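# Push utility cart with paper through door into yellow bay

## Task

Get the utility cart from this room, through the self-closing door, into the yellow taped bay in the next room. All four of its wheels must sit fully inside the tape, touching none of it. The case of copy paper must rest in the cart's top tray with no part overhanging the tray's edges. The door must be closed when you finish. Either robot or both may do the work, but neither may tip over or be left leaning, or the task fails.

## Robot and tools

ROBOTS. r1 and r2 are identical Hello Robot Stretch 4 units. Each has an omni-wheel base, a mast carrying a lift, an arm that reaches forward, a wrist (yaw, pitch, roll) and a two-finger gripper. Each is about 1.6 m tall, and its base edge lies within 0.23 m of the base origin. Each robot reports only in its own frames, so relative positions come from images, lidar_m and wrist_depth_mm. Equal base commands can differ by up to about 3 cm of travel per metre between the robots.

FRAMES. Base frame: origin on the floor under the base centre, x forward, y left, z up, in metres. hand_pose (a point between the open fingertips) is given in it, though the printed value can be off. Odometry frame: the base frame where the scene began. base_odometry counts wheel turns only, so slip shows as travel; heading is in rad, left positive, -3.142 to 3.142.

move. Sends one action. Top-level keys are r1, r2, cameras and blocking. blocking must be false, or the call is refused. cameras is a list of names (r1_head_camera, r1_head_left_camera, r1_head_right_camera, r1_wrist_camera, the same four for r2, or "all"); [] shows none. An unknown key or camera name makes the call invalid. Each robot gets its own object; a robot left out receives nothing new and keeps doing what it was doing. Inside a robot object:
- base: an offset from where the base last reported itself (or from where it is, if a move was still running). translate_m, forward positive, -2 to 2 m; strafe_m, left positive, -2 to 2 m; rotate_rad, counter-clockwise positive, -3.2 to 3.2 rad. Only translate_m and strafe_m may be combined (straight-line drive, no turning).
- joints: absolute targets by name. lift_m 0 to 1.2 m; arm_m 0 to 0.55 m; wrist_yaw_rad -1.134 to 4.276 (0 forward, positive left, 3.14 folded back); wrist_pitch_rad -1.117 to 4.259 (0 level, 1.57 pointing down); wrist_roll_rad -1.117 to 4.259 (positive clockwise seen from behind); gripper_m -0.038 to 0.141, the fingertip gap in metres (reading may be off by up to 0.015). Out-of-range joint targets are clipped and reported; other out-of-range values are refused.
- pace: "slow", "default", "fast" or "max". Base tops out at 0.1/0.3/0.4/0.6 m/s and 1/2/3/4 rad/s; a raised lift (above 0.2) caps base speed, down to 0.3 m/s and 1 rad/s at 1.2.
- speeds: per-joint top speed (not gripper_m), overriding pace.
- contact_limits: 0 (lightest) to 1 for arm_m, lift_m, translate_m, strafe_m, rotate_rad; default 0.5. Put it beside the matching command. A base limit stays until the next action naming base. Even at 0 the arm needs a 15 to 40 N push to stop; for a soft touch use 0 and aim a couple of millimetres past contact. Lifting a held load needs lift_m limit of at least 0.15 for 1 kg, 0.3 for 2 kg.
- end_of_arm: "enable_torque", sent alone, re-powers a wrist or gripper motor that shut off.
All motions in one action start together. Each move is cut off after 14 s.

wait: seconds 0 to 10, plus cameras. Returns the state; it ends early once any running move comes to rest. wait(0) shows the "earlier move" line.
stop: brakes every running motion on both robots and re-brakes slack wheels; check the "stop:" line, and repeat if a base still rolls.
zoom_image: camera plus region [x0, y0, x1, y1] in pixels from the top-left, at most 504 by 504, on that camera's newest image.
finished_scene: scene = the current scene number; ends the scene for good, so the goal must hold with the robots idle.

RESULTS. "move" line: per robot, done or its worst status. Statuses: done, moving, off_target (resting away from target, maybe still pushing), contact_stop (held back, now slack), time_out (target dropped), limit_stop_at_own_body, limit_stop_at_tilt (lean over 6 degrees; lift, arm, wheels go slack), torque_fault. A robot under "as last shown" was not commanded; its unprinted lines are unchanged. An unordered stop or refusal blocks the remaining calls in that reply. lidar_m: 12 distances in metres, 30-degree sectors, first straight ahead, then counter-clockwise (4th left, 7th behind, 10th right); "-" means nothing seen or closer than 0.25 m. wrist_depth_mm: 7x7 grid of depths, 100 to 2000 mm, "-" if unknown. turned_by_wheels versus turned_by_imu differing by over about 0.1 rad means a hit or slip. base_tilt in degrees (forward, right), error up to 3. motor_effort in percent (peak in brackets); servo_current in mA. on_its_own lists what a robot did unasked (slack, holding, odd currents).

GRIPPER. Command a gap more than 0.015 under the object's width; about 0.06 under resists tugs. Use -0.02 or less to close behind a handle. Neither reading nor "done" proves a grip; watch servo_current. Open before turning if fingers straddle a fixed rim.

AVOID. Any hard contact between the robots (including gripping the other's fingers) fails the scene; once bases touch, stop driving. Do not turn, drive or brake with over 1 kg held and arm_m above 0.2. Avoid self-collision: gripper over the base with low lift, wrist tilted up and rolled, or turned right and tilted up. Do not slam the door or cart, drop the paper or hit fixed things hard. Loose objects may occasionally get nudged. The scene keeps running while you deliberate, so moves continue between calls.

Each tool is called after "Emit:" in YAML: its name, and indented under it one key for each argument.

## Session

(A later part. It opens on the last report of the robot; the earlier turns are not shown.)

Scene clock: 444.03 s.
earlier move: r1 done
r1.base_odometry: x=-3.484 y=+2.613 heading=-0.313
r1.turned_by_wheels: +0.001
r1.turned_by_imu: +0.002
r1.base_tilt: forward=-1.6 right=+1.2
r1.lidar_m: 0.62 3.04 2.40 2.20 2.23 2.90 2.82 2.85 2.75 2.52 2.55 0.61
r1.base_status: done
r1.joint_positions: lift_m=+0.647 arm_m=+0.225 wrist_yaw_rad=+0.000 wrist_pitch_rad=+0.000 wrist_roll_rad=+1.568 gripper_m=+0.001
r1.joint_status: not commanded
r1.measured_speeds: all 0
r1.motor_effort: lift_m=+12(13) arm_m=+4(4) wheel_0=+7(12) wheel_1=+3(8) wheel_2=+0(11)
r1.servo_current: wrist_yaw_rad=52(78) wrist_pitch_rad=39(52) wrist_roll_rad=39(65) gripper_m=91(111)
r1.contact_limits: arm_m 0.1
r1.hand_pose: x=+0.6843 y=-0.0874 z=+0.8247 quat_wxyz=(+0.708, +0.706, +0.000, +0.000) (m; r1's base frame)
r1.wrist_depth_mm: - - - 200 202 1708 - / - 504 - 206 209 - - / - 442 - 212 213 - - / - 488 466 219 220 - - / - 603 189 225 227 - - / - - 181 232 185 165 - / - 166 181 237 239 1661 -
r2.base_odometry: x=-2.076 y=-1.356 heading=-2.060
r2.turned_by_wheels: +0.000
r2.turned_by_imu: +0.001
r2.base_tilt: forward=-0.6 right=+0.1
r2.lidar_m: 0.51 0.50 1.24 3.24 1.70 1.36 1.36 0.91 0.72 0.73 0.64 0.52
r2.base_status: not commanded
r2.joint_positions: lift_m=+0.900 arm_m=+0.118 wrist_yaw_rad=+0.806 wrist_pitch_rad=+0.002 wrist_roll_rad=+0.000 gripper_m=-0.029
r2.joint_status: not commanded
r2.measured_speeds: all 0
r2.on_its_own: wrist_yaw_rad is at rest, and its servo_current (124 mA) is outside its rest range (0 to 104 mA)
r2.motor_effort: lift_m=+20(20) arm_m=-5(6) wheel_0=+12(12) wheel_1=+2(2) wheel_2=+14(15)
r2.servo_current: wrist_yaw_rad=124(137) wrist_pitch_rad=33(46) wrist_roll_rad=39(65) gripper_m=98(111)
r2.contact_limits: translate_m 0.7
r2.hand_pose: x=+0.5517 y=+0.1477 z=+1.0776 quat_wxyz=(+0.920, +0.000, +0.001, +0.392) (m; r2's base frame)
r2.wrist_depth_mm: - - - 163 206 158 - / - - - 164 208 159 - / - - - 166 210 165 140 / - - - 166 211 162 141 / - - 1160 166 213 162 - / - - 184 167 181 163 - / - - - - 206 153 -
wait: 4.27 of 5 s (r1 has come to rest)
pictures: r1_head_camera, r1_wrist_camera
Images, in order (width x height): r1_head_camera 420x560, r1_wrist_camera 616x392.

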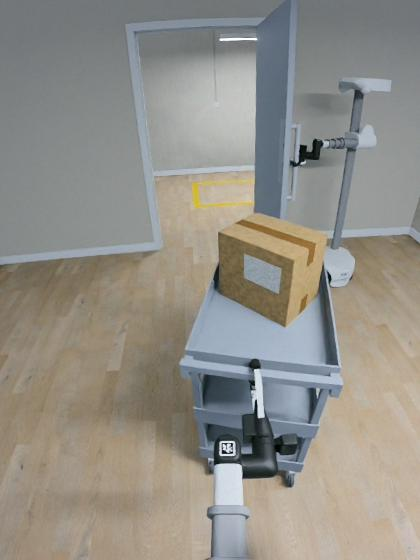

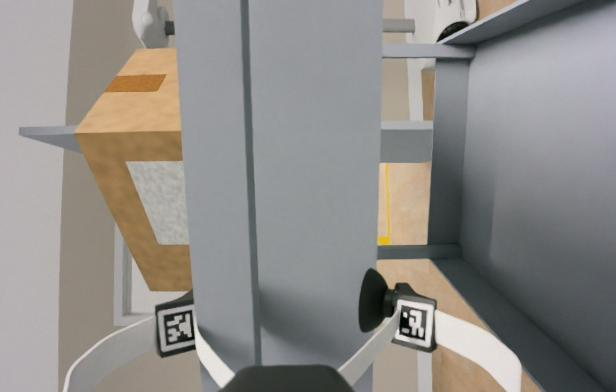

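Emit:
move:
  blocking: false
  r1: {"base":{"translate_m":1.0,"strafe_m":0.09},"pace":"slow"}

Emit:
wait:
  seconds: 10

Emit:
wait:
  seconds: 2
  cameras: ["r1_head_camera","r1_wrist_camera","r1_head_left_camera"]

Scene clock: 471.10 s.
move: r1 moving
r1.base_odometry: x=-3.472 y=+2.610 heading=-0.313
r1.turned_by_wheels: +0.001
r1.turned_by_imu: +0.000
r1.base_tilt: forward=-1.6 right=+1.2
r1.lidar_m: 0.62 3.02 2.36 2.19 2.25 2.85 2.82 2.86 2.73 2.51 2.57 0.63
r1.base_status: translate_m moving; strafe_m moving
r1.joint_positions: lift_m=+0.647 arm_m=+0.225 wrist_yaw_rad=+0.000 wrist_pitch_rad=+0.000 wrist_roll_rad=+1.568 gripper_m=+0.001
r1.joint_status: not commanded
r1.measured_speeds: translate_m=+0.048 strafe_m=+0.004 rotate_rad=+0.000 lift_m=+0.000 arm_m=+0.000 wrist_yaw_rad=+0.000 wrist_pitch_rad=+0.000 wrist_roll_rad=+0.000
r1.motor_effort: lift_m=+12(13) arm_m=+4(4) wheel_0=+8(9) wheel_1=+8(8) wheel_2=-6(6)
r1.servo_current: wrist_yaw_rad=72(72) wrist_pitch_rad=46(46) wrist_roll_rad=46(65) gripper_m=91(98)
r1.contact_limits: arm_m 0.1
r1.hand_pose: x=+0.6843 y=-0.0874 z=+0.8247 quat_wxyz=(+0.708, +0.706, +0.000, +0.000) (m; r1's base frame)
r1.wrist_depth_mm: - - 160 200 203 1661 - / - 508 159 206 208 - - / - 442 - 212 213 - - / - 488 158 218 220 - - / - 597 163 224 229 - - / - - 180 231 185 165 - / - 167 185 237 240 1708 -
r2.base_odometry: x=-2.076 y=-1.356 heading=-2.060
r2.turned_by_wheels: +0.000
r2.turned_by_imu: +0.000
r2.base_tilt: forward=-0.6 right=+0.0
r2.lidar_m: 0.52 0.54 1.25 3.23 1.68 1.36 1.37 0.91 0.72 0.72 0.65 0.50
r2.base_status: not commanded
r2.joint_positions: lift_m=+0.900 arm_m=+0.118 wrist_yaw_rad=+0.806 wrist_pitch_rad=+0.002 wrist_roll_rad=+0.000 gripper_m=-0.029
r2.joint_status: not commanded
r2.measured_speeds: all 0
r2.motor_effort: lift_m=+20(20) arm_m=-6(6) wheel_0=+12(12) wheel_1=+2(2) wheel_2=+14(14)
r2.servo_current: wrist_yaw_rad=111(130) wrist_pitch_rad=39(46) wrist_roll_rad=39(52) gripper_m=98(104)
r2.contact_limits: translate_m 0.7
r2.hand_pose: x=+0.5517 y=+0.1477 z=+1.0776 quat_wxyz=(+0.920, +0.000, +0.001, +0.392) (m; r2's base frame)
r2.wrist_depth_mm: - - - 163 205 157 - / - - - 164 208 159 - / - - - 165 211 166 140 / - - - 166 212 161 141 / - - 1182 167 213 162 - / - - 184 167 182 163 - / - - - - 206 152 -
pictures: none

Scene clock: 481.10 s.
earlier move: r1 moving
r1.base_odometry: x=-2.519 y=+2.393 heading=-0.313
r1.turned_by_wheels: -0.001
r1.turned_by_imu: -0.003
r1.base_tilt: forward=-1.6 right=+1.3
r1.lidar_m: 0.63 2.03 2.40 2.23 2.27 2.87 3.85 3.87 2.69 2.51 2.52 0.62
r1.base_status: translate_m moving; strafe_m moving
r1.joint_positions: lift_m=+0.647 arm_m=+0.225 wrist_yaw_rad=+0.000 wrist_pitch_rad=+0.000 wrist_roll_rad=+1.569 gripper_m=+0.001
r1.joint_status: not commanded
r1.measured_speeds: translate_m=+0.055 strafe_m=+0.005 rotate_rad=+0.002 lift_m=+0.000 arm_m=+0.000 wrist_yaw_rad=+0.000 wrist_pitch_rad=+0.000 wrist_roll_rad=+0.000
r1.motor_effort: lift_m=+13(13) arm_m=+4(4) wheel_0=+1(11) wheel_1=+3(9) wheel_2=-5(9)
r1.servo_current: wrist_yaw_rad=46(72) wrist_pitch_rad=39(52) wrist_roll_rad=39(65) gripper_m=91(104)
r1.contact_limits: arm_m 0.1
r1.hand_pose: x=+0.6843 y=-0.0875 z=+0.8247 quat_wxyz=(+0.708, +0.706, +0.000, +0.000) (m; r1's base frame)
r1.wrist_depth_mm: 668 683 206 210 - - - / - 539 172 213 213 - - / - 442 166 218 220 - - / - 473 162 223 - - - / - 569 166 228 229 - - / - - 179 232 183 - - / - 167 182 236 181 1499 -
r2.base_odometry: x=-2.076 y=-1.356 heading=-2.060
r2.turned_by_wheels: +0.000
r2.turned_by_imu: +0.001
r2.base_tilt: forward=-0.7 right=+0.0
r2.lidar_m: 0.51 0.56 1.73 3.27 1.67 1.36 1.32 0.91 0.73 0.70 0.66 0.53
r2.base_status: not commanded
r2.joint_positions: lift_m=+0.900 arm_m=+0.118 wrist_yaw_rad=+0.806 wrist_pitch_rad=+0.002 wrist_roll_rad=+0.000 gripper_m=-0.029
r2.joint_status: not commanded
r2.measured_speeds: all 0
r2.motor_effort: lift_m=+20(20) arm_m=-5(6) wheel_0=+12(12) wheel_1=+2(2) wheel_2=+14(15)
r2.servo_current: wrist_yaw_rad=137(143) wrist_pitch_rad=39(52) wrist_roll_rad=39(65) gripper_m=104(111)
r2.contact_limits: translate_m 0.7
r2.hand_pose: x=+0.5517 y=+0.1477 z=+1.0776 quat_wxyz=(+0.920, +0.000, +0.001, +0.392) (m; r2's base frame)
r2.wrist_depth_mm: - - - 163 206 158 - / - - - 165 207 160 - / - - - 165 210 166 140 / - - - 166 211 161 141 / - - - 166 213 162 - / - - 187 167 182 163 - / - - - - 206 153 -
wait: 10.00 s; no rest
pictures: none

Scene clock: 481.93 s.
earlier move: r1 done
r1.base_odometry: x=-2.505 y=+2.390 heading=-0.314
r1.turned_by_wheels: +0.000
r1.turned_by_imu: +0.000
r1.base_tilt: forward=-1.6 right=+1.3
r1.lidar_m: 0.63 2.01 2.39 2.21 2.25 2.89 3.86 3.87 2.71 2.51 2.55 0.62
r1.base_status: done
r1.joint_positions: lift_m=+0.647 arm_m=+0.225 wrist_yaw_rad=+0.000 wrist_pitch_rad=+0.000 wrist_roll_rad=+1.569 gripper_m=+0.001
r1.joint_status: not commanded
r1.measured_speeds: all 0
r1.motor_effort: lift_m=+12(13) arm_m=+3(4) wheel_0=+0(11) wheel_1=+2(9) wheel_2=-4(9)
r1.servo_current: wrist_yaw_rad=52(72) wrist_pitch_rad=39(52) wrist_roll_rad=52(65) gripper_m=91(104)
r1.contact_limits: arm_m 0.1
r1.hand_pose: x=+0.6843 y=-0.0875 z=+0.8247 quat_wxyz=(+0.708, +0.706, +0.000, +0.000) (m; r1's base frame)
r1.wrist_depth_mm: 661 668 207 209 - - - / - 539 171 213 215 - - / - 445 165 218 219 - - / - 473 163 223 - - - / - 569 166 227 229 - - / - - 180 232 183 - - / - 166 182 235 181 1397 -
r2.base_odometry: x=-2.076 y=-1.356 heading=-2.060
r2.turned_by_wheels: +0.000
r2.turned_by_imu: +0.000
r2.base_tilt: forward=-0.7 right=+0.0
r2.lidar_m: 0.49 0.49 5.12 3.26 1.69 1.35 1.34 0.90 0.71 0.71 0.65 0.53
r2.base_status: not commanded
r2.joint_positions: lift_m=+0.900 arm_m=+0.118 wrist_yaw_rad=+0.806 wrist_pitch_rad=+0.002 wrist_roll_rad=+0.000 gripper_m=-0.029
r2.joint_status: not commanded
r2.measured_speeds: all 0
r2.on_its_own: wrist_yaw_rad is at rest, and its servo_current (130 mA) is outside its rest range (0 to 104 mA)
r2.motor_effort: lift_m=+20(20) arm_m=-5(6) wheel_0=+12(12) wheel_1=+2(2) wheel_2=+14(15)
r2.servo_current: wrist_yaw_rad=130(143) wrist_pitch_rad=46(52) wrist_roll_rad=39(65) gripper_m=104(111)
r2.contact_limits: translate_m 0.7
r2.hand_pose: x=+0.5517 y=+0.1477 z=+1.0776 quat_wxyz=(+0.920, +0.000, +0.001, +0.392) (m; r2's base frame)
r2.wrist_depth_mm: - - - 163 206 158 - / - - - 164 208 159 - / - - - 165 211 165 140 / - - - 166 211 162 141 / - - - 166 213 162 - / - - 187 167 182 163 - / - - - - 205 153 -
wait: 0.83 of 2 s (r1 has come to rest)
pictures: r1_head_camera, r1_head_left_camera, r1_wrist_camera
Images, in order (width x height): r1_head_camera 420x560, r1_head_left_camera 420x672, r1_wrist_camera 616x392.

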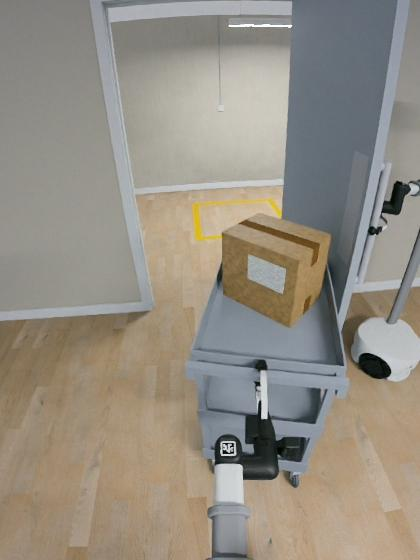

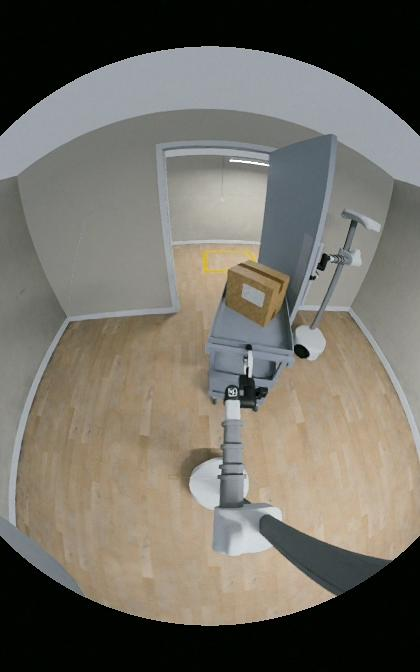

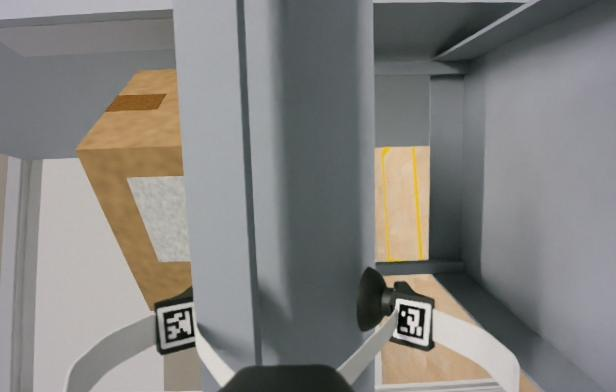

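Emit:
move:
  blocking: false
  r1: {"base":{"translate_m":0.45,"strafe_m":0.09},"pace":"slow","contact_limits":{"translate_m":0.3}}

Emit:
wait:
  seconds: 6
  cameras: ["r1_head_camera","r1_head_left_camera","r1_head_right_camera"]

Scene clock: 494.40 s.
move: r1 moving
r1.base_odometry: x=-2.492 y=+2.389 heading=-0.314
r1.turned_by_wheels: +0.000
r1.turned_by_imu: +0.000
r1.base_tilt: forward=-1.6 right=+1.3
r1.lidar_m: 0.61 2.01 2.39 2.19 2.26 2.87 3.86 3.89 2.74 2.50 2.54 0.61
r1.base_status: translate_m moving; strafe_m moving
r1.joint_positions: lift_m=+0.647 arm_m=+0.225 wrist_yaw_rad=-0.001 wrist_pitch_rad=+0.000 wrist_roll_rad=+1.569 gripper_m=+0.001
r1.joint_status: not commanded
r1.measured_speeds: translate_m=+0.049 strafe_m=+0.010 rotate_rad=+0.000 lift_m=+0.000 arm_m=+0.000 wrist_yaw_rad=-0.004 wrist_pitch_rad=+0.000 wrist_roll_rad=+0.000
r1.motor_effort: lift_m=+12(13) arm_m=+4(4) wheel_0=+2(4) wheel_1=+6(6) wheel_2=-9(10)
r1.servo_current: wrist_yaw_rad=46(59) wrist_pitch_rad=39(46) wrist_roll_rad=46(52) gripper_m=91(98)
r1.contact_limits: arm_m 0.1; translate_m 0.3
r1.hand_pose: x=+0.6842 y=-0.0877 z=+0.8247 quat_wxyz=(+0.708, +0.706, +0.000, +0.000) (m; r1's base frame)
r1.wrist_depth_mm: 661 640 - 209 - - - / - 539 174 213 215 - - / - 449 169 218 219 - - / - 477 455 223 - - - / - 569 166 227 229 - - / - - 168 232 184 - - / - 173 185 235 182 1430 -
r2.base_odometry: x=-2.076 y=-1.356 heading=-2.060
r2.turned_by_wheels: +0.000
r2.turned_by_imu: +0.000
r2.base_tilt: forward=-0.6 right=+0.0
r2.lidar_m: 0.50 0.53 5.11 3.26 1.68 1.37 1.34 0.88 0.72 0.72 0.62 0.52
r2.base_status: not commanded
r2.joint_positions: lift_m=+0.900 arm_m=+0.118 wrist_yaw_rad=+0.806 wrist_pitch_rad=+0.002 wrist_roll_rad=+0.000 gripper_m=-0.029
r2.joint_status: not commanded
r2.measured_speeds: all 0
r2.motor_effort: lift_m=+20(20) arm_m=-5(6) wheel_0=+12(12) wheel_1=+2(2) wheel_2=+14(14)
r2.servo_current: wrist_yaw_rad=124(137) wrist_pitch_rad=39(46) wrist_roll_rad=46(59) gripper_m=98(104)
r2.contact_limits: translate_m 0.7
r2.hand_pose: x=+0.5517 y=+0.1477 z=+1.0776 quat_wxyz=(+0.920, +0.000, +0.001, +0.392) (m; r2's base frame)
r2.wrist_depth_mm: - - - 163 205 158 - / - - - 164 208 159 - / - - - 165 210 165 140 / - - - 166 211 162 141 / - - - 167 214 163 - / - - 186 167 181 163 - / - - - - 206 153 -
pictures: none

Scene clock: 499.77 s.
earlier move: r1 done
r1.base_odometry: x=-2.049 y=+2.337 heading=-0.314
r1.turned_by_wheels: +0.000
r1.turned_by_imu: -0.003
r1.base_tilt: forward=-1.6 right=+1.3
r1.lidar_m: 0.63 1.56 1.99 2.17 2.21 2.83 - 4.10 2.75 2.56 0.92 0.60
r1.base_status: done
r1.joint_positions: lift_m=+0.647 arm_m=+0.225 wrist_yaw_rad=-0.002 wrist_pitch_rad=+0.000 wrist_roll_rad=+1.569 gripper_m=+0.001
r1.joint_status: not commanded
r1.measured_speeds: all 0
r1.motor_effort: lift_m=+13(13) arm_m=+4(4) wheel_0=-1(4) wheel_1=+1(6) wheel_2=-6(11)
r1.servo_current: wrist_yaw_rad=46(78) wrist_pitch_rad=46(52) wrist_roll_rad=20(72) gripper_m=98(104)
r1.contact_limits: arm_m 0.1; translate_m 0.3
r1.hand_pose: x=+0.6841 y=-0.0880 z=+0.8247 quat_wxyz=(+0.708, +0.706, -0.001, -0.001) (m; r1's base frame)
r1.wrist_depth_mm: - - - 199 199 - - / - 488 - 205 207 - - / - 439 - 212 213 - - / - 500 473 219 220 - - / - - 189 225 228 - - / - - 181 235 182 163 - / - 173 184 239 239 1708 -
r2.base_odometry: x=-2.076 y=-1.356 heading=-2.060
r2.turned_by_wheels: +0.000
r2.turned_by_imu: +0.001
r2.base_tilt: forward=-0.6 right=+0.0
r2.lidar_m: 0.52 0.55 5.12 3.27 1.64 1.37 1.31 0.89 0.73 0.72 0.65 0.54
r2.base_status: not commanded
r2.joint_positions: lift_m=+0.900 arm_m=+0.118 wrist_yaw_rad=+0.806 wrist_pitch_rad=+0.002 wrist_roll_rad=+0.000 gripper_m=-0.029
r2.joint_status: not commanded
r2.measured_speeds: all 0
r2.on_its_own: wrist_yaw_rad is at rest, and its servo_current (130 mA) is outside its rest range (0 to 104 mA)
r2.motor_effort: lift_m=+20(21) arm_m=-5(6) wheel_0=+12(13) wheel_1=+2(2) wheel_2=+14(15)
r2.servo_current: wrist_yaw_rad=130(143) wrist_pitch_rad=39(52) wrist_roll_rad=52(59) gripper_m=104(111)
r2.contact_limits: translate_m 0.7
r2.hand_pose: x=+0.5517 y=+0.1477 z=+1.0776 quat_wxyz=(+0.920, +0.000, +0.001, +0.392) (m; r2's base frame)
r2.wrist_depth_mm: - - - 163 206 158 - / - - - 164 207 159 - / - - - 165 209 165 140 / - - - 167 211 162 141 / - - - 166 213 162 - / - - 186 167 181 163 - / - - - - 206 153 -
wait: 5.37 of 6 s (r1 has come to rest)
pictures: r1_head_camera, r1_head_left_camera, r1_head_right_camera
Images, in order (width x height): r1_head_camera 420x560, r1_head_left_camera 420x672, r1_head_right_camera 420x672.

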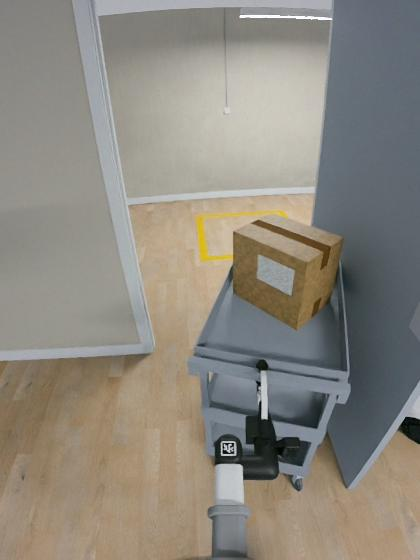

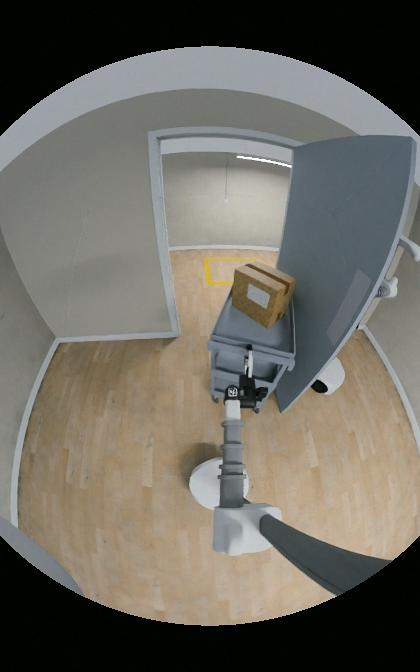

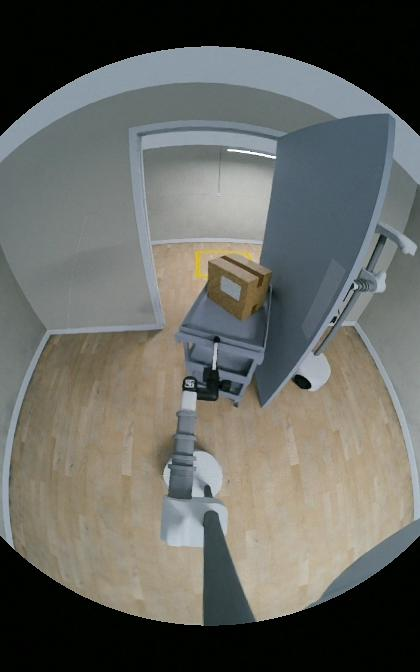

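Emit:
move:
  blocking: false
  r1: {"base":{"translate_m":0.0,"strafe_m":0.1},"pace":"slow","contact_limits":{"strafe_m":0.3}}
  r2: {"base":{"translate_m":-0.12,"strafe_m":-0.12},"pace":"slow","contact_limits":{"translate_m":0.7}}

Emit:
wait:
  seconds: 3

Emit:
wait:
  seconds: 1
  cameras: ["r1_head_camera","r1_head_right_camera","r2_head_left_camera"]

Scene clock: 508.30 s.
move: r1 moving; r2 moving
r1.base_odometry: x=-2.045 y=+2.351 heading=-0.315
r1.turned_by_wheels: -0.001
r1.turned_by_imu: -0.001
r1.base_tilt: forward=-1.6 right=+1.3
r1.lidar_m: 0.64 1.56 1.97 2.16 2.19 2.81 - 4.12 2.78 2.57 0.85 0.58
r1.base_status: translate_m moving; strafe_m moving
r1.joint_positions: lift_m=+0.647 arm_m=+0.225 wrist_yaw_rad=-0.003 wrist_pitch_rad=+0.000 wrist_roll_rad=+1.569 gripper_m=+0.001
r1.joint_status: not commanded
r1.measured_speeds: translate_m=+0.000 strafe_m=+0.056 rotate_rad=+0.001 lift_m=+0.000 arm_m=+0.000 wrist_yaw_rad=+0.000 wrist_pitch_rad=+0.000 wrist_roll_rad=+0.000
r1.motor_effort: lift_m=+12(13) arm_m=+4(4) wheel_0=-12(14) wheel_1=+1(4) wheel_2=-3(5)
r1.servo_current: wrist_yaw_rad=52(65) wrist_pitch_rad=39(46) wrist_roll_rad=59(59) gripper_m=98(98)
r1.contact_limits: arm_m 0.1; strafe_m 0.3
r1.hand_pose: x=+0.6840 y=-0.0882 z=+0.8247 quat_wxyz=(+0.708, +0.706, -0.001, -0.001) (m; r1's base frame)
r1.wrist_depth_mm: - - - 198 198 - - / - 477 - 204 204 - - / - 439 - 211 213 - - / - 512 473 218 220 - - / - - 554 225 228 - - / - - 183 235 182 163 - / - 174 183 240 244 1464 -
r2.base_odometry: x=-2.080 y=-1.344 heading=-2.057
r2.turned_by_wheels: +0.002
r2.turned_by_imu: +0.014
r2.base_tilt: forward=-0.6 right=+0.0
r2.lidar_m: 0.52 0.52 5.12 3.13 1.68 1.34 1.34 0.88 0.70 0.71 0.65 0.53
r2.base_status: translate_m moving; strafe_m moving
r2.joint_positions: lift_m=+0.900 arm_m=+0.118 wrist_yaw_rad=+0.806 wrist_pitch_rad=+0.002 wrist_roll_rad=+0.000 gripper_m=-0.029
r2.joint_status: not commanded
r2.measured_speeds: translate_m=-0.034 strafe_m=-0.036 rotate_rad=+0.001 lift_m=+0.000 arm_m=+0.000 wrist_yaw_rad=+0.000 wrist_pitch_rad=+0.000 wrist_roll_rad=+0.000
r2.motor_effort: lift_m=+20(20) arm_m=-5(6) wheel_0=+18(24) wheel_1=-7(8) wheel_2=+19(22)
r2.servo_current: wrist_yaw_rad=117(124) wrist_pitch_rad=39(46) wrist_roll_rad=52(65) gripper_m=98(111)
r2.contact_limits: translate_m 0.7
r2.hand_pose: x=+0.5517 y=+0.1477 z=+1.0776 quat_wxyz=(+0.920, +0.000, +0.001, +0.392) (m; r2's base frame)
r2.wrist_depth_mm: - - - 162 204 156 - / - - - 163 206 158 - / - - - 165 209 163 138 / - - - 166 210 160 139 / - - - 167 212 161 - / - - 187 168 182 161 - / - - - - 205 151 -
pictures: none

Scene clock: 509.93 s.
earlier move: r1 done; r2 moving
r1.base_odometry: x=-2.018 y=+2.432 heading=-0.315
r1.turned_by_wheels: +0.000
r1.turned_by_imu: +0.000
r1.base_tilt: forward=-1.6 right=+1.3
r1.lidar_m: 0.65 1.53 1.99 2.07 2.11 2.70 - 4.27 2.87 2.65 0.90 0.60
r1.base_status: done
r1.joint_positions: lift_m=+0.647 arm_m=+0.225 wrist_yaw_rad=-0.003 wrist_pitch_rad=-0.010 wrist_roll_rad=+1.569 gripper_m=+0.001
r1.joint_status: not commanded
r1.measured_speeds: all 0
r1.motor_effort: lift_m=+12(13) arm_m=-4(4) wheel_0=-6(15) wheel_1=-1(6) wheel_2=+1(5)
r1.servo_current: wrist_yaw_rad=33(72) wrist_pitch_rad=52(59) wrist_roll_rad=46(65) gripper_m=59(98)
r1.contact_limits: arm_m 0.1; strafe_m 0.3
r1.hand_pose: x=+0.6840 y=-0.0884 z=+0.8276 quat_wxyz=(+0.708, +0.706, -0.005, +0.002) (m; r1's base frame)
r1.wrist_depth_mm: - 473 466 181 182 - - / - 424 418 192 192 - - / - 492 488 203 203 - - / - - 564 215 214 - - / - - - 229 229 - - / - - 182 192 236 1921 - / - 157 - 181 146 1618 1308
r2.base_odometry: x=-2.122 y=-1.208 heading=-2.057
r2.turned_by_wheels: +0.000
r2.turned_by_imu: +0.227
r2.base_tilt: forward=-0.6 right=+0.0
r2.lidar_m: 0.49 0.51 5.18 2.17 1.48 1.32 0.98 0.66 0.59 0.62 0.52 0.46
r2.base_status: translate_m moving; strafe_m moving
r2.joint_positions: lift_m=+0.900 arm_m=+0.118 wrist_yaw_rad=+0.802 wrist_pitch_rad=+0.002 wrist_roll_rad=+0.000 gripper_m=-0.029
r2.joint_status: not commanded
r2.measured_speeds: translate_m=-0.043 strafe_m=-0.035 rotate_rad=-0.049 lift_m=+0.000 arm_m=+0.000 wrist_yaw_rad=+0.000 wrist_pitch_rad=+0.000 wrist_roll_rad=+0.000
r2.motor_effort: lift_m=+20(20) arm_m=-5(6) wheel_0=+16(24) wheel_1=-3(12) wheel_2=+22(32)
r2.servo_current: wrist_yaw_rad=98(143) wrist_pitch_rad=39(46) wrist_roll_rad=46(65) gripper_m=104(111)
r2.contact_limits: translate_m 0.7
r2.hand_pose: x=+0.5524 y=+0.1464 z=+1.0776 quat_wxyz=(+0.921, +0.000, +0.001, +0.390) (m; r2's base frame)
r2.wrist_depth_mm: - - - 163 217 153 - / - - - 165 219 161 - / - - - 166 236 156 - / - - - 166 238 157 133 / - - - 168 225 158 134 / - - 185 167 180 152 135 / - - - - 216 146 -
wait: 1.63 of 3 s (r1 has come to rest)
pictures: none

Scene clock: 510.90 s.
earlier move: r2 done
r1.base_odometry: x=-2.018 y=+2.432 heading=-0.315
r1.turned_by_wheels: +0.000
r1.turned_by_imu: +0.000
r1.base_tilt: forward=-1.6 right=+1.3
r1.lidar_m: 0.65 1.55 1.94 2.08 2.10 2.70 - 4.25 2.85 2.64 0.91 0.58
r1.base_status: done
r1.joint_positions: lift_m=+0.647 arm_m=+0.225 wrist_yaw_rad=-0.003 wrist_pitch_rad=-0.010 wrist_roll_rad=+1.569 gripper_m=+0.001
r1.joint_status: not commanded
r1.measured_speeds: all 0
r1.motor_effort: lift_m=+12(13) arm_m=-4(4) wheel_0=-6(15) wheel_1=-1(6) wheel_2=+1(5)
r1.servo_current: wrist_yaw_rad=33(72) wrist_pitch_rad=52(65) wrist_roll_rad=46(65) gripper_m=59(98)
r1.contact_limits: arm_m 0.1; strafe_m 0.3
r1.hand_pose: x=+0.6840 y=-0.0884 z=+0.8276 quat_wxyz=(+0.708, +0.706, -0.005, +0.002) (m; r1's base frame)
r1.wrist_depth_mm: - 477 462 182 182 - - / - 424 421 193 192 - - / - 492 488 203 202 - - / - - 564 216 214 - - / - - - 227 227 - - / - - 183 192 236 1983 - / - 157 - 180 145 1618 1366
r2.base_odometry: x=-2.126 y=-1.194 heading=-2.058
r2.turned_by_wheels: +0.000
r2.turned_by_imu: +0.026
r2.base_tilt: forward=-0.6 right=+0.1
r2.lidar_m: 0.48 0.62 5.19 2.15 1.45 1.33 0.96 0.62 0.60 0.61 0.51 0.47
r2.base_status: done
r2.joint_positions: lift_m=+0.900 arm_m=+0.118 wrist_yaw_rad=+0.802 wrist_pitch_rad=+0.002 wrist_roll_rad=+0.000 gripper_m=-0.029
r2.joint_status: not commanded
r2.measured_speeds: all 0
r2.motor_effort: lift_m=+20(20) arm_m=-5(6) wheel_0=+8(25) wheel_1=-2(12) wheel_2=+14(32)
r2.servo_current: wrist_yaw_rad=91(143) wrist_pitch_rad=39(52) wrist_roll_rad=59(65) gripper_m=98(111)
r2.contact_limits: translate_m 0.7
r2.hand_pose: x=+0.5524 y=+0.1464 z=+1.0776 quat_wxyz=(+0.921, +0.000, +0.001, +0.390) (m; r2's base frame)
r2.wrist_depth_mm: - - - 163 211 153 - / - - - 164 211 155 - / - - - 163 228 150 - / - - - 165 217 151 - / - - - 165 219 151 123 / - - 186 167 180 146 - / - - - - 208 139 -
wait: 0.97 of 1 s (r2 has come to rest)
pictures: r1_head_camera, r1_head_right_camera, r2_head_left_camera
Images, in order (width x height): r1_head_camera 420x560, r1_head_right_camera 420x672, r2_head_left_camera 420x672.

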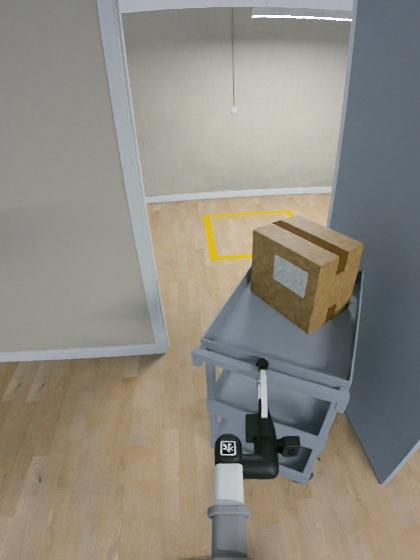

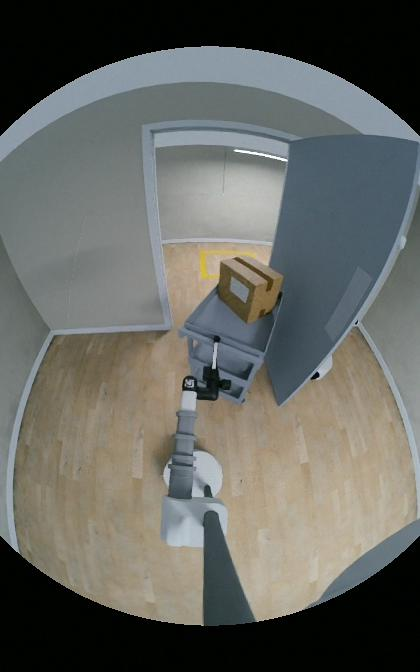

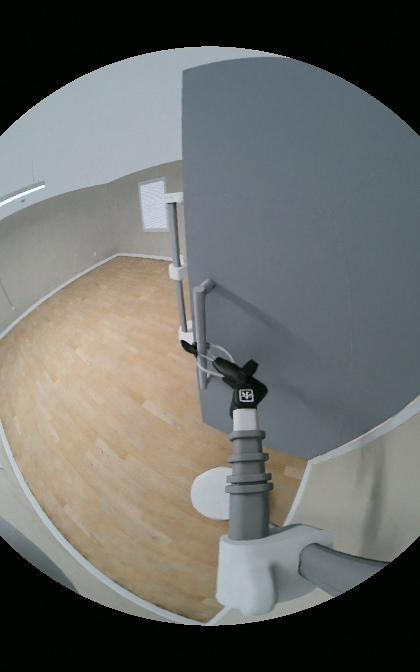

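Emit:
wait:
  seconds: 0
  cameras: ["r1_wrist_camera"]

Scene clock: 517.03 s.
r1.base_odometry: x=-2.018 y=+2.432 heading=-0.315
r1.turned_by_wheels: +0.000
r1.turned_by_imu: +0.000
r1.base_tilt: forward=-1.6 right=+1.3
r1.lidar_m: 0.66 1.53 1.97 2.06 2.12 2.71 - 4.27 2.87 2.64 0.92 0.57
r1.base_status: done
r1.joint_positions: lift_m=+0.647 arm_m=+0.225 wrist_yaw_rad=-0.003 wrist_pitch_rad=-0.010 wrist_roll_rad=+1.569 gripper_m=+0.001
r1.joint_status: not commanded
r1.measured_speeds: all 0
r1.motor_effort: lift_m=+12(13) arm_m=-4(4) wheel_0=-6(15) wheel_1=-1(6) wheel_2=+1(5)
r1.servo_current: wrist_yaw_rad=59(72) wrist_pitch_rad=65(65) wrist_roll_rad=46(65) gripper_m=59(98)
r1.contact_limits: arm_m 0.1; strafe_m 0.3
r1.hand_pose: x=+0.6840 y=-0.0884 z=+0.8276 quat_wxyz=(+0.708, +0.706, -0.005, +0.002) (m; r1's base frame)
r1.wrist_depth_mm: - 477 459 182 183 - - / - 424 418 192 191 - - / - 488 492 202 202 - - / - - 564 215 214 - - / - - - 229 227 - - / - - 183 193 236 1921 - / - 157 - 180 145 1576 1366
r2.base_odometry: x=-2.126 y=-1.194 heading=-2.058
r2.turned_by_wheels: +0.000
r2.turned_by_imu: +0.000
r2.base_tilt: forward=-0.7 right=+0.1
r2.lidar_m: 0.46 0.62 5.20 2.13 1.44 1.35 0.94 0.64 0.58 0.62 0.52 0.48
r2.base_status: done
r2.joint_positions: lift_m=+0.900 arm_m=+0.118 wrist_yaw_rad=+0.802 wrist_pitch_rad=+0.002 wrist_roll_rad=+0.000 gripper_m=-0.029
r2.joint_status: not commanded
r2.measured_speeds: all 0
r2.motor_effort: lift_m=+20(20) arm_m=-5(6) wheel_0=+8(25) wheel_1=-2(12) wheel_2=+14(32)
r2.servo_current: wrist_yaw_rad=98(143) wrist_pitch_rad=39(52) wrist_roll_rad=39(65) gripper_m=98(111)
r2.contact_limits: translate_m 0.7
r2.hand_pose: x=+0.5524 y=+0.1464 z=+1.0776 quat_wxyz=(+0.921, +0.000, +0.001, +0.390) (m; r2's base frame)
r2.wrist_depth_mm: - - - 163 211 147 - / - - - 164 213 154 - / - - - 164 229 150 - / - - - 165 217 151 - / - - - 166 219 152 124 / - - 186 166 180 152 - / - - - - 209 140 -
pictures: r1_wrist_camera
Images, in order (width x height): r1_wrist_camera 616x392.

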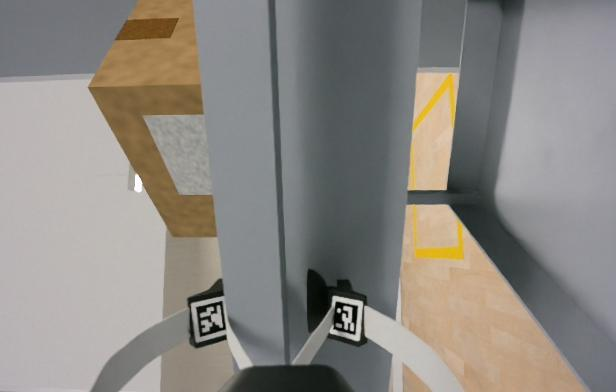

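Emit:
move:
  blocking: false
  r1: {"joints":{"gripper_m":0.1}}

Emit:
wait:
  seconds: 2
  cameras: ["r1_wrist_camera"]

Scene clock: 530.67 s.
move: r1 moving
r1.base_odometry: x=-2.018 y=+2.432 heading=-0.315
r1.turned_by_wheels: +0.000
r1.turned_by_imu: +0.000
r1.base_tilt: forward=-1.6 right=+1.3
r1.lidar_m: 0.66 1.53 1.99 2.07 2.10 2.70 - 4.26 2.86 2.65 0.92 0.57
r1.base_status: not commanded
r1.joint_positions: lift_m=+0.647 arm_m=+0.225 wrist_yaw_rad=-0.003 wrist_pitch_rad=-0.010 wrist_roll_rad=+1.569 gripper_m=+0.019
r1.joint_status: gripper_m moving
r1.measured_speeds: all 0
r1.motor_effort: lift_m=+12(13) arm_m=-4(4) wheel_0=-6(7) wheel_1=-1(1) wheel_2=+0(1)
r1.servo_current: wrist_yaw_rad=39(59) wrist_pitch_rad=59(65) wrist_roll_rad=39(72) gripper_m=72(72)
r1.contact_limits: arm_m 0.1; strafe_m 0.3
r1.hand_pose: x=+0.6840 y=-0.0884 z=+0.8276 quat_wxyz=(+0.708, +0.706, -0.005, +0.002) (m; r1's base frame)
r1.wrist_depth_mm: - 480 133 185 185 - - / - 421 421 195 194 - - / - 488 473 204 204 - - / - - 559 216 216 - - / - - - 229 232 - - / - - 186 240 186 1863 - / - 166 - 255 163 1576 1336
r2: as last shown
r2.base_tilt: forward=-0.6 right=+0.0
r2.lidar_m: 0.49 0.62 5.21 2.10 1.46 1.33 0.94 0.65 0.59 0.61 0.52 0.47
r2.motor_effort: lift_m=+20(20) arm_m=-5(6) wheel_0=+9(9) wheel_1=-2(2) wheel_2=+15(15)
r2.servo_current: wrist_yaw_rad=91(98) wrist_pitch_rad=39(46) wrist_roll_rad=46(59) gripper_m=98(111)
r2.contact_limits: translate_m 0.7
r2.wrist_depth_mm: - - - 163 211 147 - / - - - 163 212 154 - / - - - 164 229 150 - / - - - 165 218 151 - / - - - 166 219 151 124 / - - 186 167 180 152 - / - - - - 209 140 -
pictures: none

Scene clock: 531.97 s.
earlier move: r1 done
r1.base_odometry: x=-2.018 y=+2.432 heading=-0.314
r1.turned_by_wheels: +0.000
r1.turned_by_imu: +0.000
r1.base_tilt: forward=-1.6 right=+1.3
r1.lidar_m: 0.64 1.52 1.97 2.07 2.12 2.70 - 4.27 2.86 2.65 0.92 0.59
r1.base_status: not commanded
r1.joint_positions: lift_m=+0.647 arm_m=+0.225 wrist_yaw_rad=-0.003 wrist_pitch_rad=-0.002 wrist_roll_rad=+1.569 gripper_m=+0.100
r1.joint_status: all done
r1.measured_speeds: all 0
r1.motor_effort: lift_m=+12(13) arm_m=+1(4) wheel_0=-2(7) wheel_1=-1(1) wheel_2=+0(1)
r1.servo_current: wrist_yaw_rad=52(65) wrist_pitch_rad=39(65) wrist_roll_rad=39(72) gripper_m=39(98)
r1.contact_limits: arm_m 0.1; strafe_m 0.3
r1.hand_pose: x=+0.6840 y=-0.0883 z=+0.8253 quat_wxyz=(+0.708, +0.706, -0.002, +0.000) (m; r1's base frame)
r1.wrist_depth_mm: - 452 - 186 187 - - / - 415 192 196 199 - - / - 473 160 207 211 - - / - 609 159 220 225 - - / - - 168 234 - - - / - - 187 249 193 564 - / - - - 144 - 1708 -
r2.base_odometry: x=-2.126 y=-1.194 heading=-2.058
r2.turned_by_wheels: +0.000
r2.turned_by_imu: +0.000
r2.base_tilt: forward=-0.6 right=+0.1
r2.lidar_m: 0.48 0.63 5.21 2.11 1.44 1.35 0.96 0.64 0.59 0.62 0.50 0.47
r2.base_status: not commanded
r2.joint_positions: lift_m=+0.900 arm_m=+0.118 wrist_yaw_rad=+0.802 wrist_pitch_rad=+0.002 wrist_roll_rad=+0.000 gripper_m=-0.029
r2.joint_status: not commanded
r2.measured_speeds: all 0
r2.motor_effort: lift_m=+20(20) arm_m=-5(6) wheel_0=+9(9) wheel_1=-2(2) wheel_2=+14(15)
r2.servo_current: wrist_yaw_rad=98(98) wrist_pitch_rad=39(46) wrist_roll_rad=39(59) gripper_m=104(111)
r2.contact_limits: translate_m 0.7
r2.hand_pose: x=+0.5524 y=+0.1464 z=+1.0776 quat_wxyz=(+0.921, +0.000, +0.001, +0.390) (m; r2's base frame)
r2.wrist_depth_mm: - - - 163 211 147 - / - - - 163 213 155 - / - - - 164 228 150 - / - - - 165 217 151 - / - - - 167 219 152 124 / - - 186 167 180 152 - / - - - - 208 140 -
wait: 1.30 of 2 s (r1 has come to rest)
pictures: r1_wrist_camera
Images, in order (width x height): r1_wrist_camera 616x392.

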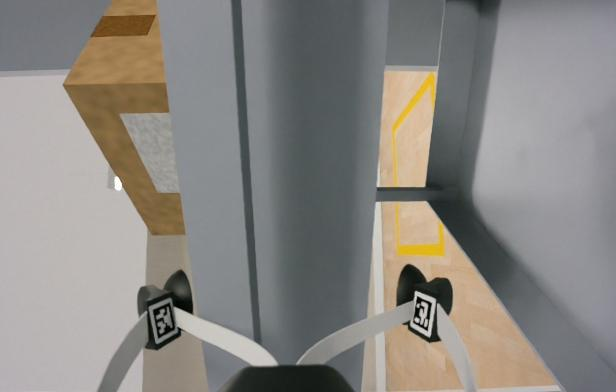

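Emit:
move:
  blocking: false
  r1: {"joints":{"arm_m":0.26},"contact_limits":{"arm_m":0.1},"pace":"slow"}

Emit:
wait:
  seconds: 1.5

Emit:
move:
  blocking: false
  r1: {"joints":{"gripper_m":-0.005}}
  cameras: ["r1_wrist_camera"]

Emit:
wait:
  seconds: 2
  cameras: ["r1_wrist_camera"]

Scene clock: 545.17 s.
move: r1 moving
r1.base_odometry: x=-2.018 y=+2.432 heading=-0.314
r1.turned_by_wheels: +0.000
r1.turned_by_imu: +0.000
r1.base_tilt: forward=-1.6 right=+1.3
r1.lidar_m: 0.66 1.54 1.99 2.08 2.11 2.70 - 4.27 2.84 2.65 0.91 0.60
r1.base_status: not commanded
r1.joint_positions: lift_m=+0.647 arm_m=+0.237 wrist_yaw_rad=-0.003 wrist_pitch_rad=-0.002 wrist_roll_rad=+1.569 gripper_m=+0.100
r1.joint_status: arm_m moving
r1.measured_speeds: translate_m=+0.000 strafe_m=+0.000 rotate_rad=+0.000 lift_m=+0.000 arm_m=+0.048 wrist_yaw_rad=+0.000 wrist_pitch_rad=+0.000 wrist_roll_rad=+0.000
r1.motor_effort: lift_m=+12(13) arm_m=+8(8) wheel_0=-2(2) wheel_1=-1(1) wheel_2=+0(0)
r1.servo_current: wrist_yaw_rad=46(59) wrist_pitch_rad=39(46) wrist_roll_rad=33(59) gripper_m=46(46)
r1.contact_limits: arm_m 0.1; strafe_m 0.3
r1.hand_pose: x=+0.6964 y=-0.0883 z=+0.8253 quat_wxyz=(+0.708, +0.706, -0.002, +0.000) (m; r1's base frame)
r1.wrist_depth_mm: - 436 121 176 177 - - / - 410 - 187 186 - - / - 469 - 196 199 - - / - 609 145 208 211 - - / - - 634 221 224 - - / - - 170 236 193 1537 - / - - 170 151 - 1661 1281
r2: as last shown
r2.base_tilt: forward=-0.7 right=+0.0
r2.lidar_m: 0.47 0.63 5.21 2.10 1.46 1.35 0.94 0.63 0.58 0.62 0.53 0.46
r2.motor_effort: lift_m=+20(20) arm_m=-5(6) wheel_0=+8(9) wheel_1=-2(2) wheel_2=+14(15)
r2.servo_current: wrist_yaw_rad=85(98) wrist_pitch_rad=33(46) wrist_roll_rad=59(59) gripper_m=104(111)
r2.contact_limits: translate_m 0.7
r2.wrist_depth_mm: - - - 163 211 147 - / - - - 164 213 154 - / - - - 164 228 150 - / - - - 165 218 151 - / - - - 166 219 152 124 / - - 186 167 180 152 - / - - - - 208 140 -
pictures: none

Scene clock: 546.13 s.
earlier move: r1 done
r1.base_odometry: x=-2.018 y=+2.432 heading=-0.314
r1.turned_by_wheels: +0.000
r1.turned_by_imu: +0.000
r1.base_tilt: forward=-1.6 right=+1.3
r1.lidar_m: 0.66 1.55 1.99 2.08 2.11 2.70 - 4.28 2.85 2.65 0.94 0.59
r1.base_status: not commanded
r1.joint_positions: lift_m=+0.647 arm_m=+0.260 wrist_yaw_rad=-0.003 wrist_pitch_rad=-0.003 wrist_roll_rad=+1.569 gripper_m=+0.100
r1.joint_status: all done
r1.measured_speeds: all 0
r1.motor_effort: lift_m=+12(13) arm_m=+7(10) wheel_0=-1(2) wheel_1=+0(1) wheel_2=+0(0)
r1.servo_current: wrist_yaw_rad=65(65) wrist_pitch_rad=46(52) wrist_roll_rad=46(65) gripper_m=39(46)
r1.contact_limits: arm_m 0.1; strafe_m 0.3
r1.hand_pose: x=+0.7187 y=-0.0883 z=+0.8257 quat_wxyz=(+0.708, +0.706, -0.002, +0.000) (m; r1's base frame)
r1.wrist_depth_mm: - 404 107 161 160 - - / - 392 112 169 170 - - / - 452 120 179 179 - - / - - - 190 190 - - / - - - 202 204 1983 - / - - - 216 198 1576 - / - - 150 151 234 1756 1308
r2.base_odometry: x=-2.126 y=-1.194 heading=-2.058
r2.turned_by_wheels: +0.000
r2.turned_by_imu: +0.000
r2.base_tilt: forward=-0.6 right=+0.0
r2.lidar_m: 0.48 0.66 5.21 2.12 1.47 1.34 0.95 0.65 0.60 0.62 0.53 0.46
r2.base_status: not commanded
r2.joint_positions: lift_m=+0.900 arm_m=+0.118 wrist_yaw_rad=+0.802 wrist_pitch_rad=+0.002 wrist_roll_rad=+0.000 gripper_m=-0.029
r2.joint_status: not commanded
r2.measured_speeds: all 0
r2.motor_effort: lift_m=+20(20) arm_m=-5(6) wheel_0=+8(9) wheel_1=-2(2) wheel_2=+14(15)
r2.servo_current: wrist_yaw_rad=91(104) wrist_pitch_rad=39(46) wrist_roll_rad=52(59) gripper_m=104(111)
r2.contact_limits: translate_m 0.7
r2.hand_pose: x=+0.5524 y=+0.1464 z=+1.0776 quat_wxyz=(+0.921, +0.000, +0.001, +0.390) (m; r2's base frame)
r2.wrist_depth_mm: - - - 163 211 147 - / - - - 163 213 154 - / - - - 164 229 150 - / - - - 165 217 151 - / - - - 166 218 152 124 / - - 186 167 180 152 - / - - - - 208 140 -
wait: 0.97 of 1.5 s (r1 has come to rest)
pictures: none

Scene clock: 546.63 s.
move: r1 moving
r1.base_odometry: x=-2.018 y=+2.432 heading=-0.314
r1.turned_by_wheels: +0.000
r1.turned_by_imu: +0.000
r1.base_tilt: forward=-1.6 right=+1.3
r1.lidar_m: 0.65 1.54 1.96 2.09 2.09 2.70 - 4.28 2.85 2.65 0.93 0.60
r1.base_status: not commanded
r1.joint_positions: lift_m=+0.647 arm_m=+0.260 wrist_yaw_rad=-0.003 wrist_pitch_rad=-0.004 wrist_roll_rad=+1.569 gripper_m=+0.084
r1.joint_status: gripper_m moving
r1.measured_speeds: all 0
r1.motor_effort: lift_m=+12(13) arm_m=+6(7) wheel_0=-1(2) wheel_1=-1(1) wheel_2=+0(0)
r1.servo_current: wrist_yaw_rad=39(65) wrist_pitch_rad=39(52) wrist_roll_rad=52(59) gripper_m=117(117)
r1.contact_limits: arm_m 0.1; strafe_m 0.3
r1.hand_pose: x=+0.7188 y=-0.0882 z=+0.8258 quat_wxyz=(+0.708, +0.706, -0.002, +0.000) (m; r1's base frame)
r1.wrist_depth_mm: - 399 106 160 160 - - / - 389 111 168 168 - - / - 449 118 178 178 - - / - - - 189 189 - - / - - - 201 201 1921 - / - - 145 214 198 1576 - / - - 149 224 - 1808 1308
r2: as last shown
r2.base_tilt: forward=-0.6 right=+0.1
r2.lidar_m: 0.49 0.65 5.21 2.12 1.46 1.33 0.96 0.64 0.58 0.61 0.52 0.47
r2.motor_effort: lift_m=+20(20) arm_m=-6(6) wheel_0=+8(9) wheel_1=-2(2) wheel_2=+14(15)
r2.servo_current: wrist_yaw_rad=91(98) wrist_pitch_rad=46(46) wrist_roll_rad=39(52) gripper_m=104(104)
r2.contact_limits: translate_m 0.7
r2.wrist_depth_mm: - - - 163 211 147 - / - - - 163 213 154 - / - - - 164 228 150 - / - - - 165 217 151 - / - - - 166 219 152 124 / - - 186 167 180 152 - / - - - - 209 140 -
pictures: r1_wrist_camera
Images, in order (width x height): r1_wrist_camera 616x392.

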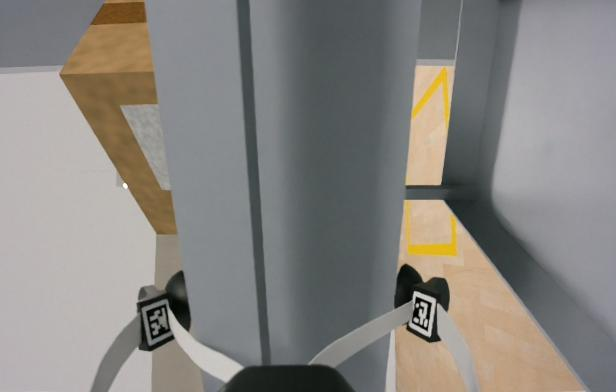

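Scene clock: 547.97 s.
earlier move: r1 done
r1.base_odometry: x=-2.018 y=+2.432 heading=-0.314
r1.turned_by_wheels: +0.000
r1.turned_by_imu: +0.000
r1.base_tilt: forward=-1.6 right=+1.3
r1.lidar_m: 0.67 1.52 1.97 2.06 2.11 2.70 - 4.26 2.86 2.64 0.93 0.59
r1.base_status: not commanded
r1.joint_positions: lift_m=+0.647 arm_m=+0.260 wrist_yaw_rad=-0.003 wrist_pitch_rad=-0.002 wrist_roll_rad=+1.569 gripper_m=-0.003
r1.joint_status: all done
r1.measured_speeds: all 0
r1.motor_effort: lift_m=+13(13) arm_m=-4(7) wheel_0=+0(2) wheel_1=+0(1) wheel_2=-2(2)
r1.servo_current: wrist_yaw_rad=59(65) wrist_pitch_rad=39(52) wrist_roll_rad=46(59) gripper_m=124(338)
r1.contact_limits: arm_m 0.1; strafe_m 0.3
r1.hand_pose: x=+0.7191 y=-0.0882 z=+0.8253 quat_wxyz=(+0.708, +0.706, -0.002, +0.000) (m; r1's base frame)
r1.wrist_depth_mm: 382 379 103 153 156 - - / - 368 106 163 162 - - / - 439 113 172 172 - - / - 597 119 184 184 788 - / - - - 196 199 1921 - / - - - 211 198 174 - / - 169 125 224 221 1464 -
r2.base_odometry: x=-2.126 y=-1.194 heading=-2.058
r2.turned_by_wheels: +0.000
r2.turned_by_imu: +0.000
r2.base_tilt: forward=-0.6 right=+0.0
r2.lidar_m: 0.47 0.65 5.21 2.14 1.46 1.35 0.94 0.63 0.59 0.58 0.53 0.46
r2.base_status: not commanded
r2.joint_positions: lift_m=+0.900 arm_m=+0.118 wrist_yaw_rad=+0.802 wrist_pitch_rad=+0.002 wrist_roll_rad=+0.000 gripper_m=-0.029
r2.joint_status: not commanded
r2.measured_speeds: all 0
r2.motor_effort: lift_m=+20(20) arm_m=-6(6) wheel_0=+8(9) wheel_1=-2(2) wheel_2=+15(15)
r2.servo_current: wrist_yaw_rad=91(104) wrist_pitch_rad=39(46) wrist_roll_rad=39(65) gripper_m=98(111)
r2.contact_limits: translate_m 0.7
r2.hand_pose: x=+0.5524 y=+0.1464 z=+1.0776 quat_wxyz=(+0.921, +0.000, +0.001, +0.390) (m; r2's base frame)
r2.wrist_depth_mm: - - - 163 211 147 - / - - - 164 213 155 - / - - - 164 227 150 - / - - - 165 217 151 - / - - - 166 220 152 124 / - - 186 166 179 152 - / - - - - 208 140 -
wait: 1.33 of 2 s (r1 has come to rest)
pictures: r1_wrist_camera
Images, in order (width x height): r1_wrist_camera 616x392.

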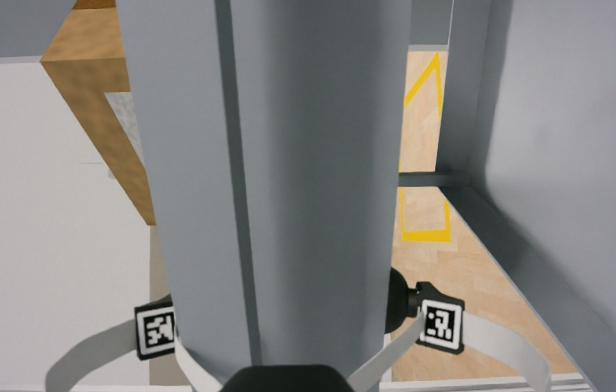

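Emit:
move:
  blocking: false
  r1: {"base":{"translate_m":0.08,"strafe_m":-0.2},"pace":"slow","contact_limits":{"translate_m":0.4}}

Emit:
wait:
  seconds: 4
  cameras: ["r1_head_camera","r1_head_right_camera","r1_wrist_camera"]

Scene clock: 552.07 s.
move: r1 moving
r1.base_odometry: x=-2.017 y=+2.420 heading=-0.314
r1.turned_by_wheels: +0.001
r1.turned_by_imu: +0.001
r1.base_tilt: forward=-1.6 right=+1.3
r1.lidar_m: 0.65 1.54 1.98 2.09 2.12 2.69 - 4.27 2.85 2.63 0.89 0.60
r1.base_status: translate_m moving; strafe_m moving
r1.joint_positions: lift_m=+0.647 arm_m=+0.260 wrist_yaw_rad=-0.003 wrist_pitch_rad=-0.002 wrist_roll_rad=+1.569 gripper_m=-0.003
r1.joint_status: not commanded
r1.measured_speeds: translate_m=+0.019 strafe_m=-0.045 rotate_rad=+0.002 lift_m=+0.000 arm_m=+0.000 wrist_yaw_rad=+0.005 wrist_pitch_rad=+0.000 wrist_roll_rad=+0.000
r1.motor_effort: lift_m=+13(13) arm_m=-1(4) wheel_0=+12(12) wheel_1=-1(6) wheel_2=-4(4)
r1.servo_current: wrist_yaw_rad=39(59) wrist_pitch_rad=46(46) wrist_roll_rad=59(65) gripper_m=111(124)
r1.contact_limits: arm_m 0.1; translate_m 0.4
r1.hand_pose: x=+0.7190 y=-0.0882 z=+0.8253 quat_wxyz=(+0.708, +0.706, -0.002, +0.000) (m; r1's base frame)
r1.wrist_depth_mm: 373 - 149 151 - - - / - 366 105 160 160 - - / - 439 111 170 170 - - / - 603 116 182 182 - - / - - 149 193 197 1921 - / - - - 209 198 170 - / - 166 - 224 220 1537 -
r2: as last shown
r2.lidar_m: 0.47 0.65 5.22 2.11 1.46 1.34 0.94 0.62 0.58 0.59 0.52 0.47
r2.motor_effort: lift_m=+20(20) arm_m=-5(6) wheel_0=+8(9) wheel_1=-2(2) wheel_2=+14(15)
r2.servo_current: wrist_yaw_rad=78(104) wrist_pitch_rad=39(46) wrist_roll_rad=52(52) gripper_m=111(111)
r2.contact_limits: translate_m 0.7
r2.wrist_depth_mm: - - - 163 211 147 - / - - - 164 212 154 - / - - - 164 229 150 - / - - - 165 218 151 - / - - - 166 218 152 123 / - - 187 167 180 152 - / - - - - 209 140 -
pictures: none

Scene clock: 555.00 s.
earlier move: r1 done
r1.base_odometry: x=-2.004 y=+2.217 heading=-0.314
r1.turned_by_wheels: +0.000
r1.turned_by_imu: +0.000
r1.base_tilt: forward=-1.6 right=+1.3
r1.lidar_m: 0.66 1.53 1.91 2.28 2.32 2.98 - 3.92 2.64 2.42 0.74 0.67
r1.base_status: done
r1.joint_positions: lift_m=+0.647 arm_m=+0.260 wrist_yaw_rad=+0.003 wrist_pitch_rad=-0.002 wrist_roll_rad=+1.570 gripper_m=-0.004
r1.joint_status: not commanded
r1.measured_speeds: all 0
r1.motor_effort: lift_m=+12(13) arm_m=+4(4) wheel_0=+3(16) wheel_1=-2(6) wheel_2=+0(5)
r1.servo_current: wrist_yaw_rad=52(78) wrist_pitch_rad=39(46) wrist_roll_rad=52(65) gripper_m=85(124)
r1.contact_limits: arm_m 0.1; translate_m 0.4
r1.hand_pose: x=+0.7195 y=-0.0866 z=+0.8253 quat_wxyz=(+0.708, +0.707, +0.000, +0.002) (m; r1's base frame)
r1.wrist_depth_mm: - - - 217 217 - - / - 539 177 221 220 - - / - 459 442 223 - - - / - 500 480 228 229 - - / - - 525 231 231 - - / - - 180 235 183 768 - / - 160 - 237 239 146 -
r2.base_odometry: x=-2.126 y=-1.194 heading=-2.058
r2.turned_by_wheels: +0.000
r2.turned_by_imu: +0.000
r2.base_tilt: forward=-0.6 right=+0.1
r2.lidar_m: 0.50 0.63 5.22 2.13 1.46 1.34 0.93 0.63 0.58 0.60 0.53 0.47
r2.base_status: not commanded
r2.joint_positions: lift_m=+0.900 arm_m=+0.118 wrist_yaw_rad=+0.802 wrist_pitch_rad=+0.002 wrist_roll_rad=+0.000 gripper_m=-0.029
r2.joint_status: not commanded
r2.measured_speeds: all 0
r2.motor_effort: lift_m=+20(20) arm_m=-6(6) wheel_0=+8(9) wheel_1=-2(2) wheel_2=+14(15)
r2.servo_current: wrist_yaw_rad=85(104) wrist_pitch_rad=46(46) wrist_roll_rad=39(65) gripper_m=98(111)
r2.contact_limits: translate_m 0.7
r2.hand_pose: x=+0.5524 y=+0.1464 z=+1.0776 quat_wxyz=(+0.921, +0.000, +0.001, +0.390) (m; r2's base frame)
r2.wrist_depth_mm: - - - 163 211 147 - / - - - 164 212 154 - / - - - 164 229 150 - / - - - 165 217 151 - / - - - 166 219 152 124 / - - 187 167 180 152 - / - - - - 209 140 -
wait: 2.93 of 4 s (r1 has come to rest)
pictures: r1_head_camera, r1_head_right_camera, r1_wrist_camera
Images, in order (width x height): r1_head_camera 420x560, r1_head_right_camera 420x672, r1_wrist_camera 616x392.

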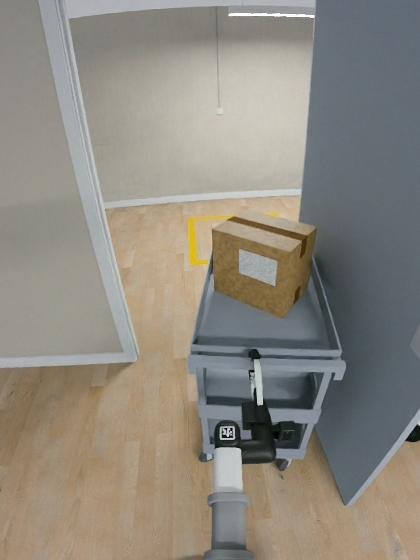

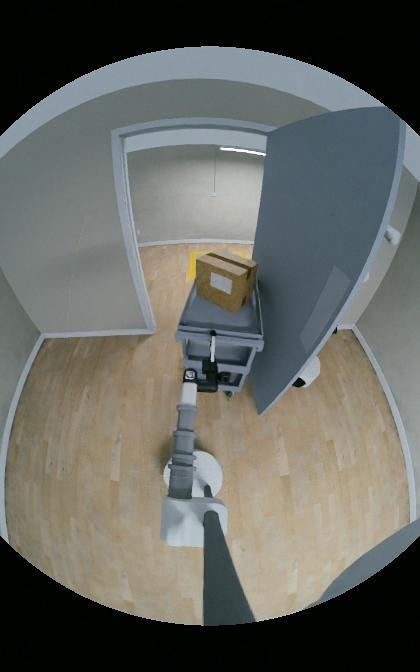

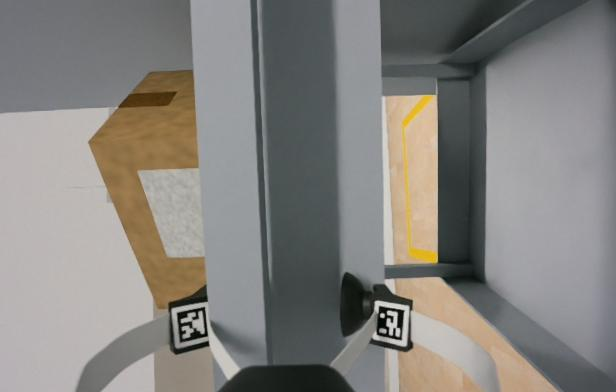

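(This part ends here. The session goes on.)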